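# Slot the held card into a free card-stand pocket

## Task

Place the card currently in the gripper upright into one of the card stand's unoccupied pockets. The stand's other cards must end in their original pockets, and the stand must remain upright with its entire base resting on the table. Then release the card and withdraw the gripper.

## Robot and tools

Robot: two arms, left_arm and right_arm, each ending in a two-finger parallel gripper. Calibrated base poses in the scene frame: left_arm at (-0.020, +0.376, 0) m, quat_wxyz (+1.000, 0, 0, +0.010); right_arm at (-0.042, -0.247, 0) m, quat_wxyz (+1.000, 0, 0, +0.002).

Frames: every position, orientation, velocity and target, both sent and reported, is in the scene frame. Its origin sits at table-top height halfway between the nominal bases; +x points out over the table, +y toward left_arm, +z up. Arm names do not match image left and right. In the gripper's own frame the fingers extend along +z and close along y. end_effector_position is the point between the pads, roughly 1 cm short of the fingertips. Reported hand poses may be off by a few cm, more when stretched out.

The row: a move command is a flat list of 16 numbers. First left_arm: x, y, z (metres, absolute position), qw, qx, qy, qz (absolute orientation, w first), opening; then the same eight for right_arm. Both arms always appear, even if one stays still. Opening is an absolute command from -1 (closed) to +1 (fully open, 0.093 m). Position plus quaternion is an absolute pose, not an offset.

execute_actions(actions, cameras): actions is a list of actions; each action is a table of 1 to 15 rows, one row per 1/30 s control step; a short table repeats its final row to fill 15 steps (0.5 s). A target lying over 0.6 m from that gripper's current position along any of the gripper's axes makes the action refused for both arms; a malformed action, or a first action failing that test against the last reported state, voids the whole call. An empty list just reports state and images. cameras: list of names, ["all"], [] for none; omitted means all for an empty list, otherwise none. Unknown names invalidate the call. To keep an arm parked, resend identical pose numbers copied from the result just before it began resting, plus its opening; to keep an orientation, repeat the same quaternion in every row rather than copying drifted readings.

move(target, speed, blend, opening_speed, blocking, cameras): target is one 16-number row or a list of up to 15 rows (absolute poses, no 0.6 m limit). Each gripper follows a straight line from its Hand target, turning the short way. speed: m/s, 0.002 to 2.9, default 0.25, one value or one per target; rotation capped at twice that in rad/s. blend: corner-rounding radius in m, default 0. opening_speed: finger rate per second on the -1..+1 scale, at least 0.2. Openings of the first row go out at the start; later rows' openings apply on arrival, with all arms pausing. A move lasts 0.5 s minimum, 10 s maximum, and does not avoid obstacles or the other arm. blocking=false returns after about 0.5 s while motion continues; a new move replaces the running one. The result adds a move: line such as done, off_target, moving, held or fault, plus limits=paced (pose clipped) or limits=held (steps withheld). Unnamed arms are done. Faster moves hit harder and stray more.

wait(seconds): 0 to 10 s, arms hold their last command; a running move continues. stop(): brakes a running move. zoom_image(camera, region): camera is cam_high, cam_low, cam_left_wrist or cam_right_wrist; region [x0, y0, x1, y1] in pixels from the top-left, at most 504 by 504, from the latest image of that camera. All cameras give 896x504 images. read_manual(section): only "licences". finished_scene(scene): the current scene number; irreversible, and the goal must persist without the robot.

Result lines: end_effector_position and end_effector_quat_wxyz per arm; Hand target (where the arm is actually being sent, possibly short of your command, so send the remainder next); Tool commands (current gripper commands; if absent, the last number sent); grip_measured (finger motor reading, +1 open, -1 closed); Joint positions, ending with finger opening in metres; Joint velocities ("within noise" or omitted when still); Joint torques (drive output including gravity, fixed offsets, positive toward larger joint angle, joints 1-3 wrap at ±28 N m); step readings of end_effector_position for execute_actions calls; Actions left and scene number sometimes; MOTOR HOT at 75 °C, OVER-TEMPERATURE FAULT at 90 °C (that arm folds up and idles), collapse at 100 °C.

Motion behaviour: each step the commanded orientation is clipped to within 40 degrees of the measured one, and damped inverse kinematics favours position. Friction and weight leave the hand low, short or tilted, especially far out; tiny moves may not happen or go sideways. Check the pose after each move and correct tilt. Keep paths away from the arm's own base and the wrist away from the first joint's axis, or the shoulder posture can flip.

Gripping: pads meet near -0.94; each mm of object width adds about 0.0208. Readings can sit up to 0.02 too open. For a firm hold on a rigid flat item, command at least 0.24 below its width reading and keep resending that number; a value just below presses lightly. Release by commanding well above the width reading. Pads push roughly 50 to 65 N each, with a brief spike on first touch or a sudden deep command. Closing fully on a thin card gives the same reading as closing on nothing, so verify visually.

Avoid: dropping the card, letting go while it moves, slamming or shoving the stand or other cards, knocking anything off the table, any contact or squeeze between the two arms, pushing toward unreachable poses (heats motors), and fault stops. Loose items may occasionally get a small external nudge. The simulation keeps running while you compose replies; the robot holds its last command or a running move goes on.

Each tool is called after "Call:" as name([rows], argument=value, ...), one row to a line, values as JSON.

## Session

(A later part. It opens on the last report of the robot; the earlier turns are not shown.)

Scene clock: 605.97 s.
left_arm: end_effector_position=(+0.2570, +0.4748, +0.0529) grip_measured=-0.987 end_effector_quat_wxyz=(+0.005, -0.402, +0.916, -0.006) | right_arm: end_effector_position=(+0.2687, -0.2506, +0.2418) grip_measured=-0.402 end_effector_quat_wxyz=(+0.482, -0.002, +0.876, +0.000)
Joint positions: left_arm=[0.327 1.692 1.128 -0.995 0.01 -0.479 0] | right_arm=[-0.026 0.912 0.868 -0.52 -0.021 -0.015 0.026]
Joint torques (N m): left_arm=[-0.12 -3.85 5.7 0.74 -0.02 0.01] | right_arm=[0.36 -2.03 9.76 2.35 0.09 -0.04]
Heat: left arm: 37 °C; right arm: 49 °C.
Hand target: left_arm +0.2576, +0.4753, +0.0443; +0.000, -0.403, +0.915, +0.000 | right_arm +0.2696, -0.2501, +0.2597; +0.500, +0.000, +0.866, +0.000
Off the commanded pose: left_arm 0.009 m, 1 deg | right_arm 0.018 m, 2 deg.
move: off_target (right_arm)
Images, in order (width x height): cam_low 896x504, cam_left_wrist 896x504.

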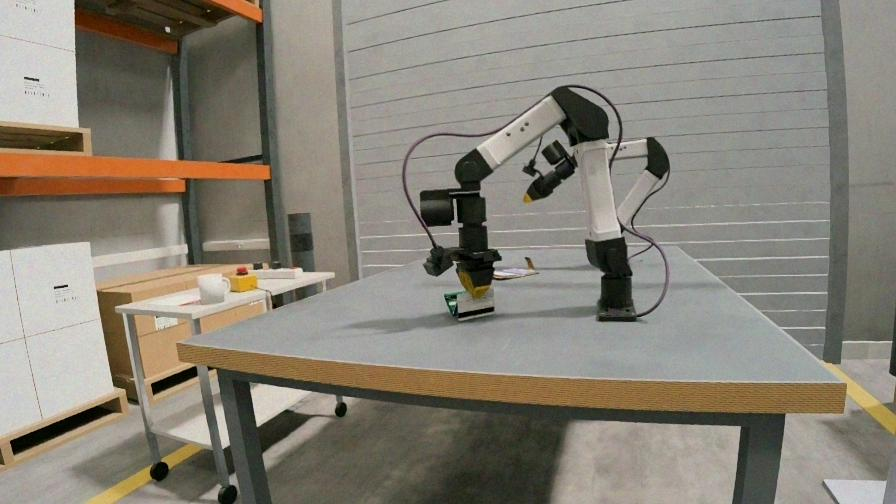

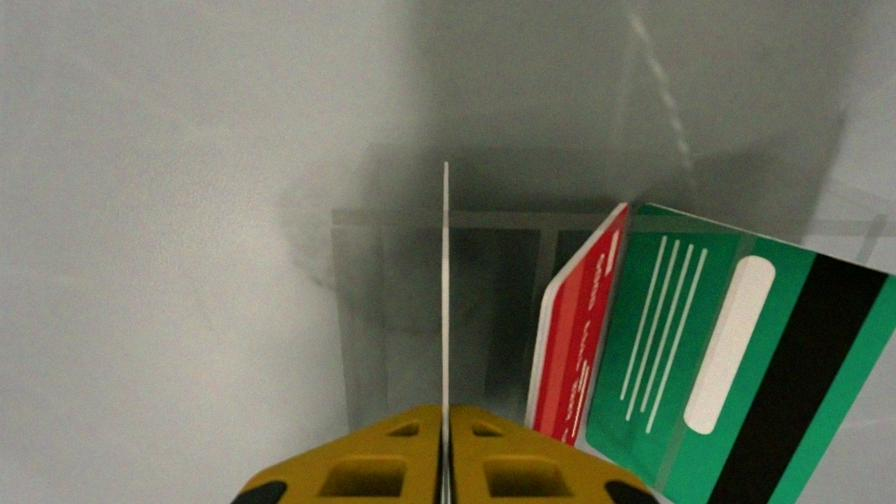

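Call:
move(target=[0.2578, 0.4754, 0.041, 0, -0.4027, 0.9153, 0, -1, 0.27, -0.25, 0.26, 0.5, 0, 0.866, 0, -0.4], cameras=["cam_left_wrist","cam_low"], speed=0.03)

Call:
zoom_image(camera="cam_low", region=[420, 250, 520, 330])

Scene clock: 616.00 s.
left_arm: end_effector_position=(+0.2570, +0.4748, +0.0510) grip_measured=-0.987 end_effector_quat_wxyz=(+0.005, -0.402, +0.916, -0.005) | right_arm: end_effector_position=(+0.2687, -0.2506, +0.2418) grip_measured=-0.402 end_effector_quat_wxyz=(+0.482, -0.002, +0.876, +0.000)
Joint positions: left_arm=[0.327 1.696 1.124 -0.99 0.01 -0.479 0] | right_arm=[-0.026 0.912 0.868 -0.52 -0.021 -0.015 0.026]
Joint torques (N m): left_arm=[-0.12 -3.82 5.27 0.8 -0.02 0.01] | right_arm=[0.35 -2.04 9.76 2.35 0.09 -0.03]
Heat: left arm: 37 °C; right arm: 49 °C.
Hand target: left_arm +0.2574, +0.4753, +0.0413; +0.000, -0.403, +0.915, +0.000 | right_arm +0.2696, -0.2501, +0.2597; +0.500, +0.000, +0.866, +0.000
Off the commanded pose: left_arm 0.010 m, 1 deg | right_arm 0.018 m, 2 deg.
move: off_target (right_arm)
Images, in order (width x height): cam_low 896x504, cam_left_wrist 896x504.

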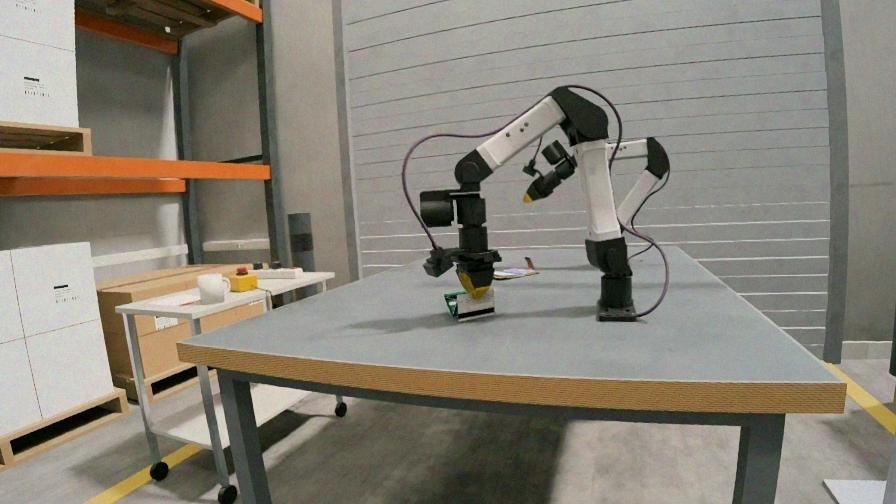

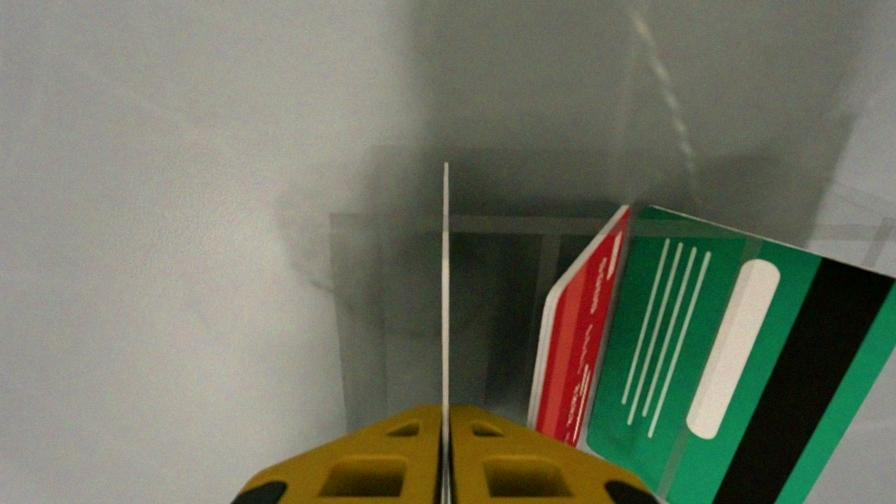

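Scaled by 5.040 from the camera's 896x504 image, which has a finer 1280x720 frame.

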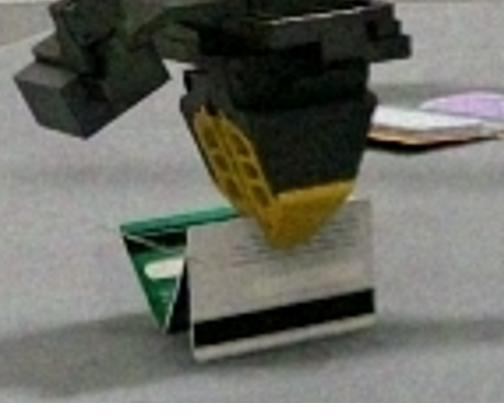

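Call:
move(target=[0.2578, 0.4754, 0.038, 0, -0.4027, 0.9153, 0, -1, 0.27, -0.25, 0.26, 0.5, 0, 0.866, 0, -0.4], cameras=["cam_left_wrist","cam_low"], speed=0.03)

Call:
zoom_image(camera="cam_low", region=[420, 250, 520, 330])

Scene clock: 620.47 s.
left_arm: end_effector_position=(+0.2571, +0.4749, +0.0508) grip_measured=-0.987 end_effector_quat_wxyz=(+0.005, -0.402, +0.916, -0.006) | right_arm: end_effector_position=(+0.2687, -0.2506, +0.2418) grip_measured=-0.402 end_effector_quat_wxyz=(+0.482, -0.002, +0.876, +0.000)
Joint positions: left_arm=[0.327 1.696 1.123 -0.987 0.01 -0.479 0] | right_arm=[-0.026 0.912 0.868 -0.52 -0.021 -0.015 0.026]
Joint torques (N m): left_arm=[-0.13 -3.56 4.71 0.89 -0.02 0.01] | right_arm=[0.36 -2.04 9.76 2.35 0.09 -0.03]
Heat: left arm: 37 °C; right arm: 49 °C.
Hand target: left_arm +0.2574, +0.4752, +0.0385; +0.000, -0.403, +0.915, +0.000 | right_arm +0.2696, -0.2501, +0.2597; +0.500, +0.000, +0.866, +0.000
Off the commanded pose: left_arm 0.013 m, 1 deg | right_arm 0.018 m, 2 deg.
move: off_target (left_arm, right_arm)
Images, in order (width x height): cam_low 896x504, cam_left_wrist 896x504.

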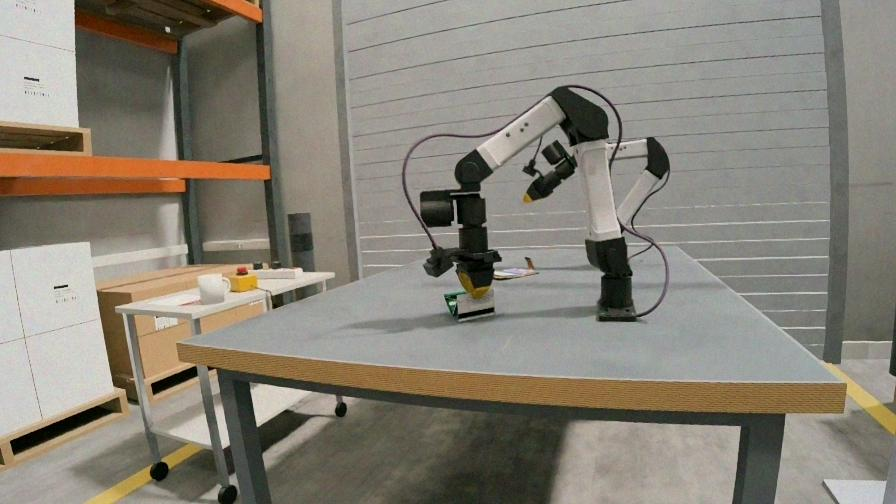

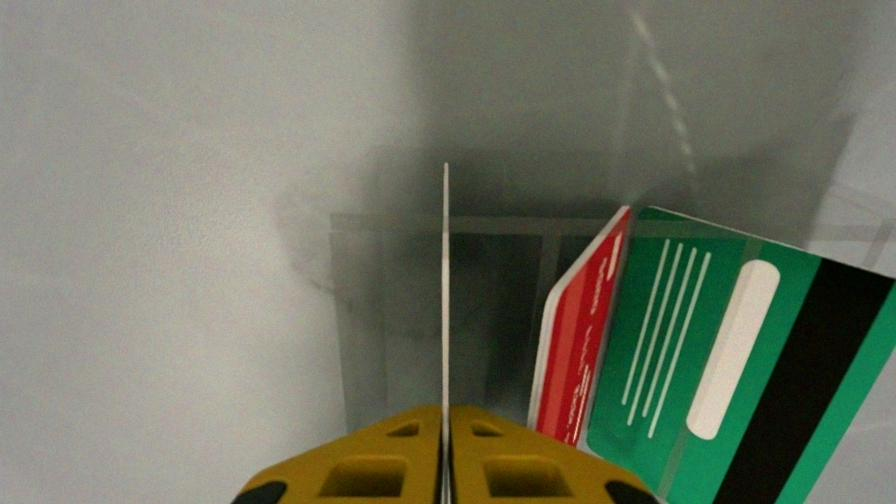

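Scaled by 5.040 from the camera's 896x504 image, which has a finer 1280x720 frame.

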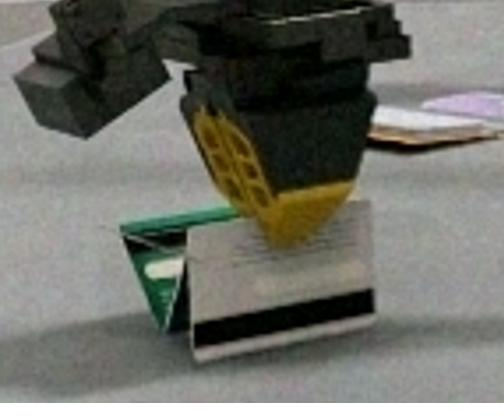

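Call:
move([
  [0.2575, 0.4752, 0.0425, 0, -0.4027, 0.9153, 0, -1, 0.27, -0.25, 0.26, 0.5, 0, 0.866, 0, -0.4],
  [0.2575, 0.4752, 0.0425, 0, -0.4027, 0.9153, 0, -0.75, 0.27, -0.25, 0.26, 0.5, 0, 0.866, 0, -0.4],
], cameras=["cam_left_wrist","cam_low"], speed=0.03, opening_speed=0.25)

Call:
zoom_image(camera="cam_low", region=[420, 250, 520, 330])

Scene clock: 630.63 s.
left_arm: end_effector_position=(+0.2585, +0.4754, +0.0504) grip_measured=-0.753 end_effector_quat_wxyz=(+0.008, -0.402, +0.916, -0.006) | right_arm: end_effector_position=(+0.2687, -0.2506, +0.2418) grip_measured=-0.402 end_effector_quat_wxyz=(+0.482, -0.002, +0.876, +0.000)
Joint positions: left_arm=[0.327 1.697 1.123 -0.98 0.01 -0.479 0.009] | right_arm=[-0.026 0.912 0.868 -0.52 -0.021 -0.015 0.026]
Joint torques (N m): left_arm=[-0.14 -4.16 5.67 0.66 -0.02 0.01] | right_arm=[0.35 -2.04 9.77 2.35 0.09 -0.04]
Heat: left arm: 37 °C; right arm: 50 °C.
Hand target: left_arm +0.2573, +0.4751, +0.0427; +0.000, -0.403, +0.915, +0.000 | right_arm +0.2696, -0.2501, +0.2597; +0.500, +0.000, +0.866, +0.000
Off the commanded pose: left_arm 0.008 m, 1 deg | right_arm 0.018 m, 2 deg.
move: off_target (right_arm)
Images, in order (width x height): cam_low 896x504, cam_left_wrist 896x504.

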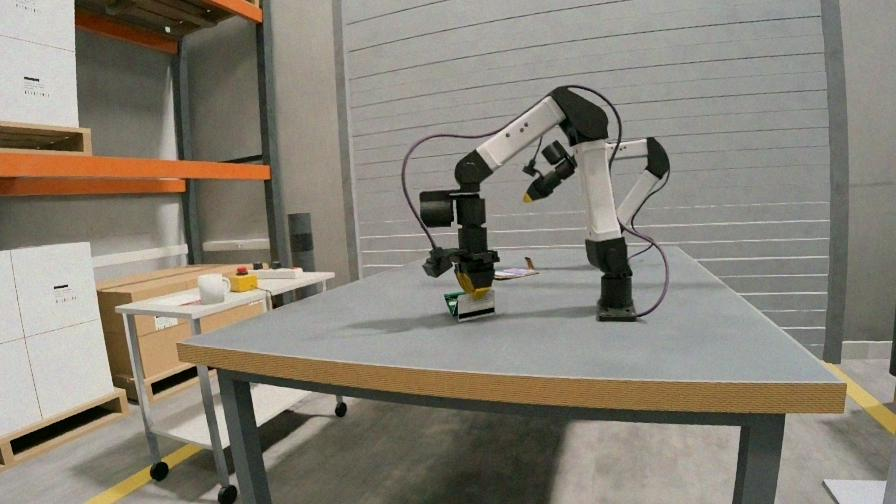

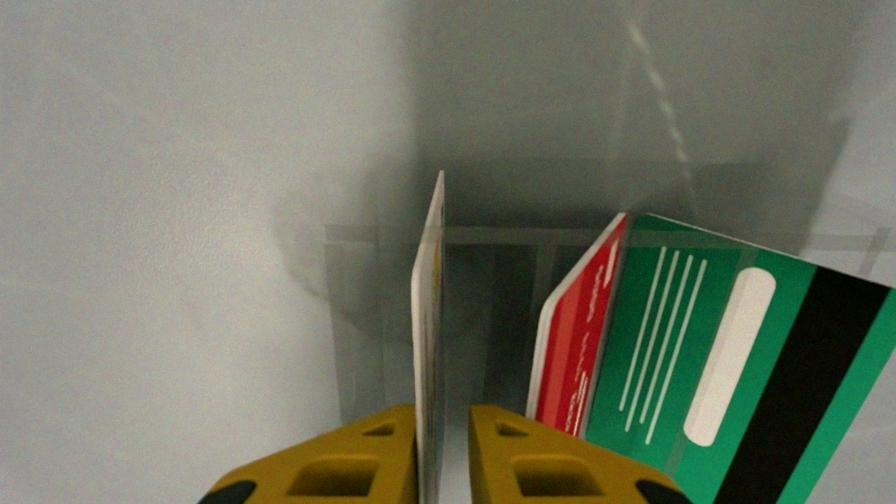

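Scaled by 5.040 from the camera's 896x504 image, which has a finer 1280x720 frame.

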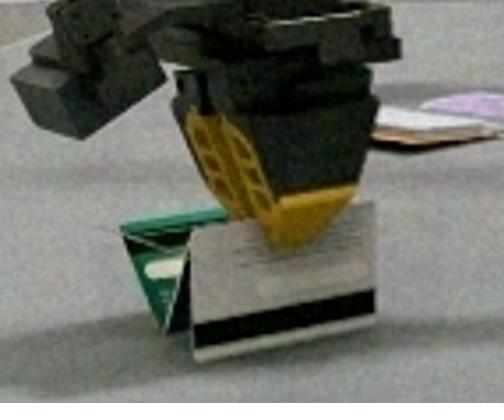

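Call:
move([
  [0.2585, 0.4754, 0.075, 0, -0.4027, 0.9153, 0, -0.75, 0.27, -0.25, 0.26, 0.5, 0, 0.866, 0, -0.4],
  [0.2535, 0.4754, 0.17, 0, -0.4027, 0.9153, 0, -0.75, 0.27, -0.25, 0.26, 0.5, 0, 0.866, 0, -0.4],
], cameras=["all"], speed=[0.04, 0.1])

Call:
zoom_image(camera="cam_low", region=[420, 250, 520, 330])

Call:
zoom_image(camera="cam_left_wrist", region=[300, 50, 650, 450])

Scene clock: 639.73 s.
left_arm: end_effector_position=(+0.2554, +0.4742, +0.1603) grip_measured=-0.752 end_effector_quat_wxyz=(-0.011, -0.402, +0.916, -0.004) | right_arm: end_effector_position=(+0.2687, -0.2506, +0.2418) grip_measured=-0.402 end_effector_quat_wxyz=(+0.482, -0.002, +0.876, +0.000)
Joint positions: left_arm=[0.327 1.671 1.536 -1.457 0.01 -0.479 0.009] | right_arm=[-0.026 0.912 0.868 -0.52 -0.021 -0.015 0.026]
Joint torques (N m): left_arm=[0.31 -7.19 8.13 0.32 -0.01 0.05] | right_arm=[0.35 -2.04 9.77 2.35 0.09 -0.03]
Heat: left arm: 37 °C; right arm: 50 °C.
Hand target: left_arm +0.2534, +0.4753, +0.1698; +0.000, -0.403, +0.915, +0.000 | right_arm +0.2696, -0.2501, +0.2597; +0.500, +0.000, +0.866, +0.000
Off the commanded pose: left_arm 0.010 m, 1 deg | right_arm 0.018 m, 2 deg.
move: off_target (right_arm)

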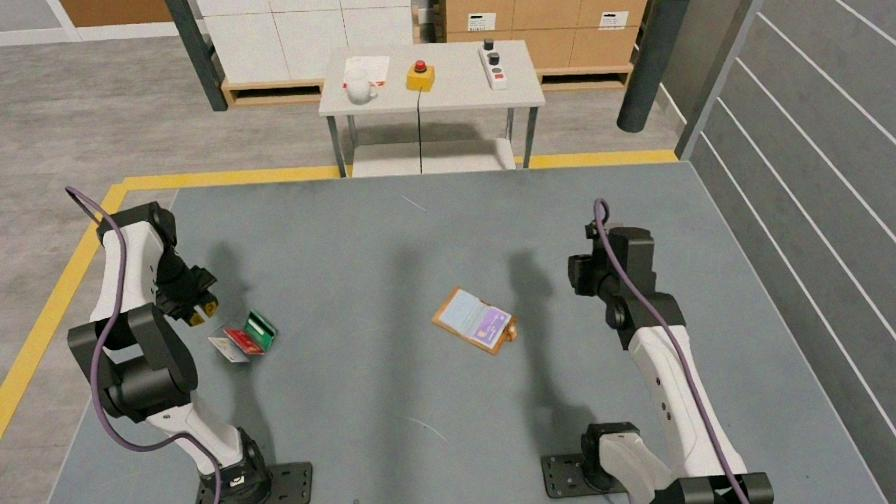

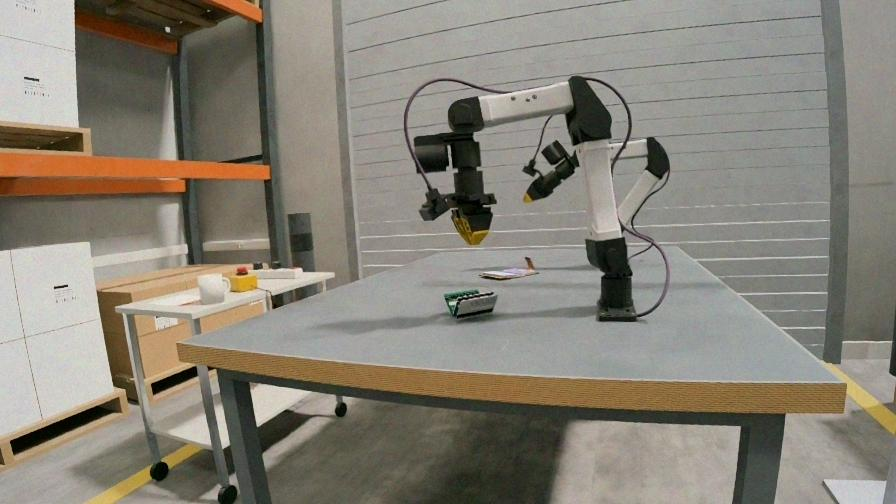

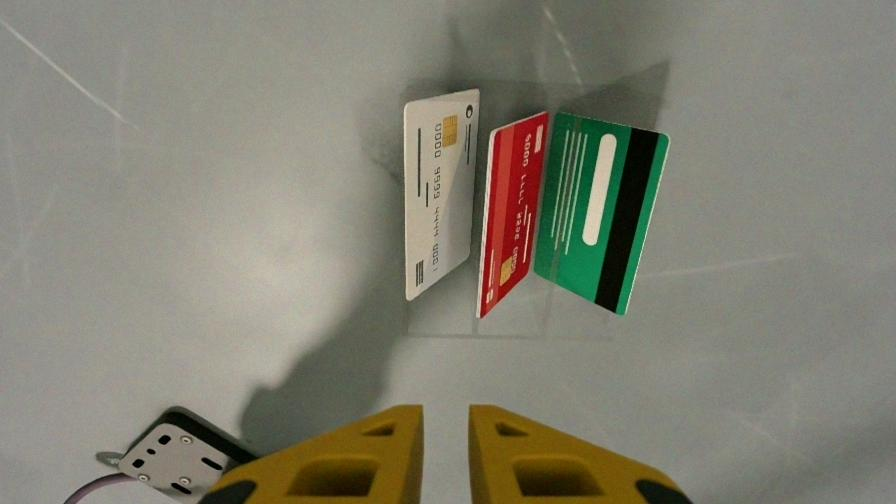

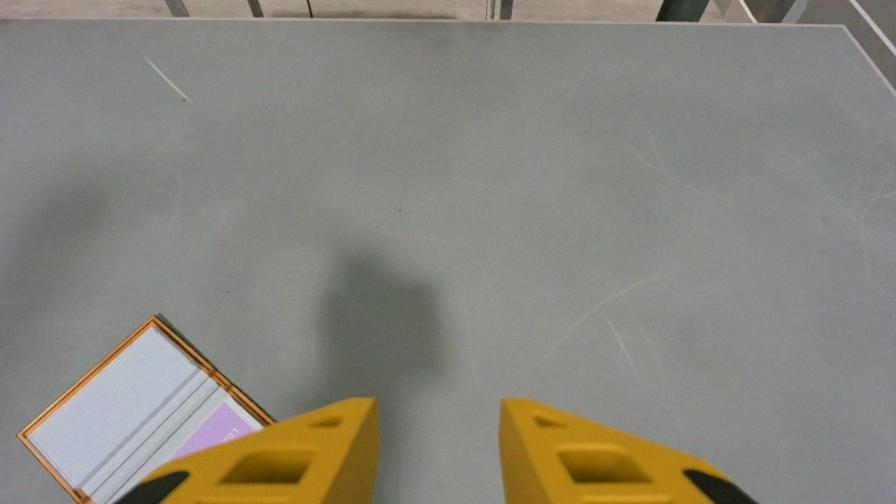

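Scaled by 5.040 from the camera's 896x504 image, which has a finer 1280x720 frame.

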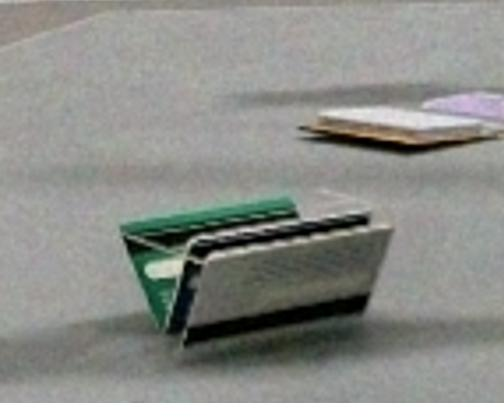

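Scaled by 1.260 from the camera's 896x504 image, which has a finer 1280x720 frame.

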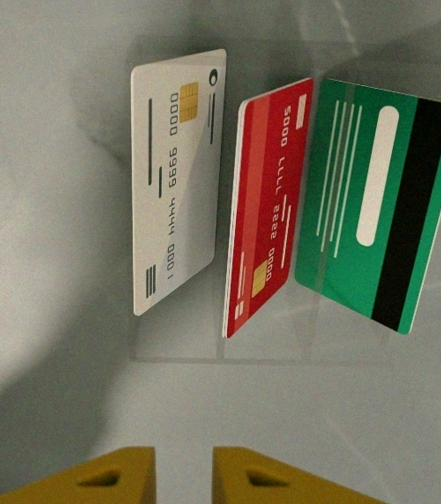

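Call:
move(target=[0.22, 0.40, 0.30, 0.2164, 0, 0.9763, 0, -0.75, 0.27, -0.25, 0.26, 0.5, 0, 0.866, 0, -0.4], cameras=["cam_high","cam_left_wrist"])

Scene clock: 645.33 s.
left_arm: end_effector_position=(+0.2245, +0.4034, +0.2957) grip_measured=-0.752 end_effector_quat_wxyz=(+0.215, -0.010, +0.977, +0.003) | right_arm: end_effector_position=(+0.2687, -0.2506, +0.2418) grip_measured=-0.402 end_effector_quat_wxyz=(+0.482, -0.002, +0.876, +0.000)
Joint positions: left_arm=[0.123 1.27 1.668 -1.537 0.048 0.111 0.009] | right_arm=[-0.026 0.912 0.868 -0.52 -0.021 -0.015 0.026]
Joint torques (N m): left_arm=[-0.05 -2.65 7.57 1.23 0.26 0.27] | right_arm=[0.36 -2.04 9.76 2.35 0.09 -0.03]
Heat: left arm: 37 °C; right arm: 50 °C.
Hand target: left_arm +0.2200, +0.4000, +0.2999; +0.217, +0.000, +0.976, +0.000 | right_arm +0.2696, -0.2501, +0.2598; +0.500, +0.000, +0.866, +0.000
Off the commanded pose: left_arm 0.007 m, 1 deg | right_arm 0.018 m, 2 deg.
move: off_target (right_arm)
Images, in order (width x height): cam_high 896x504, cam_left_wrist 896x504.

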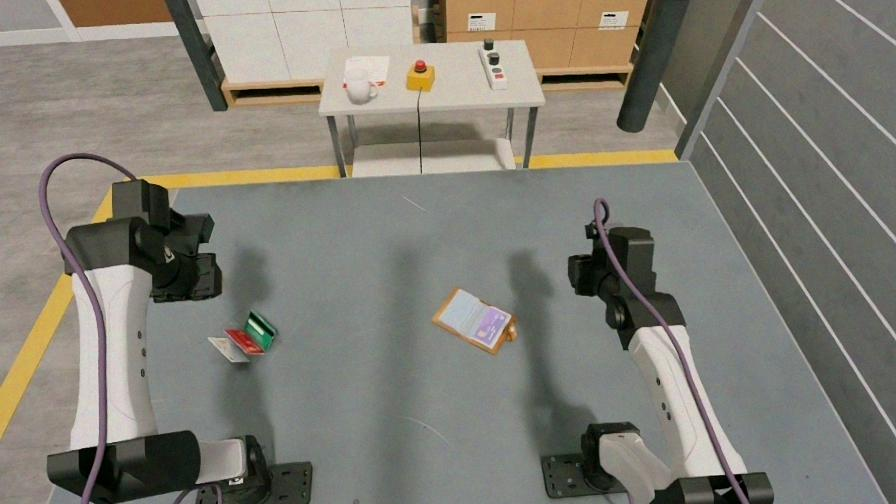

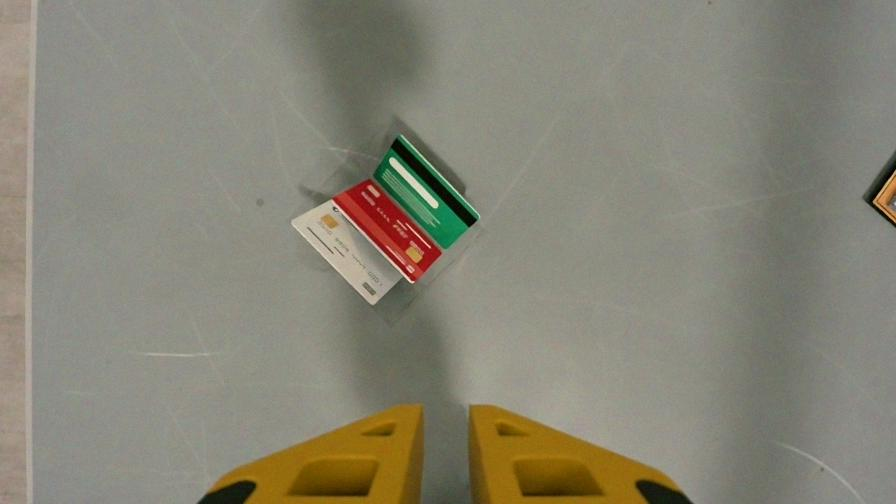

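Call:
finished_scene(scene=1)

The scene is finished: the task was done.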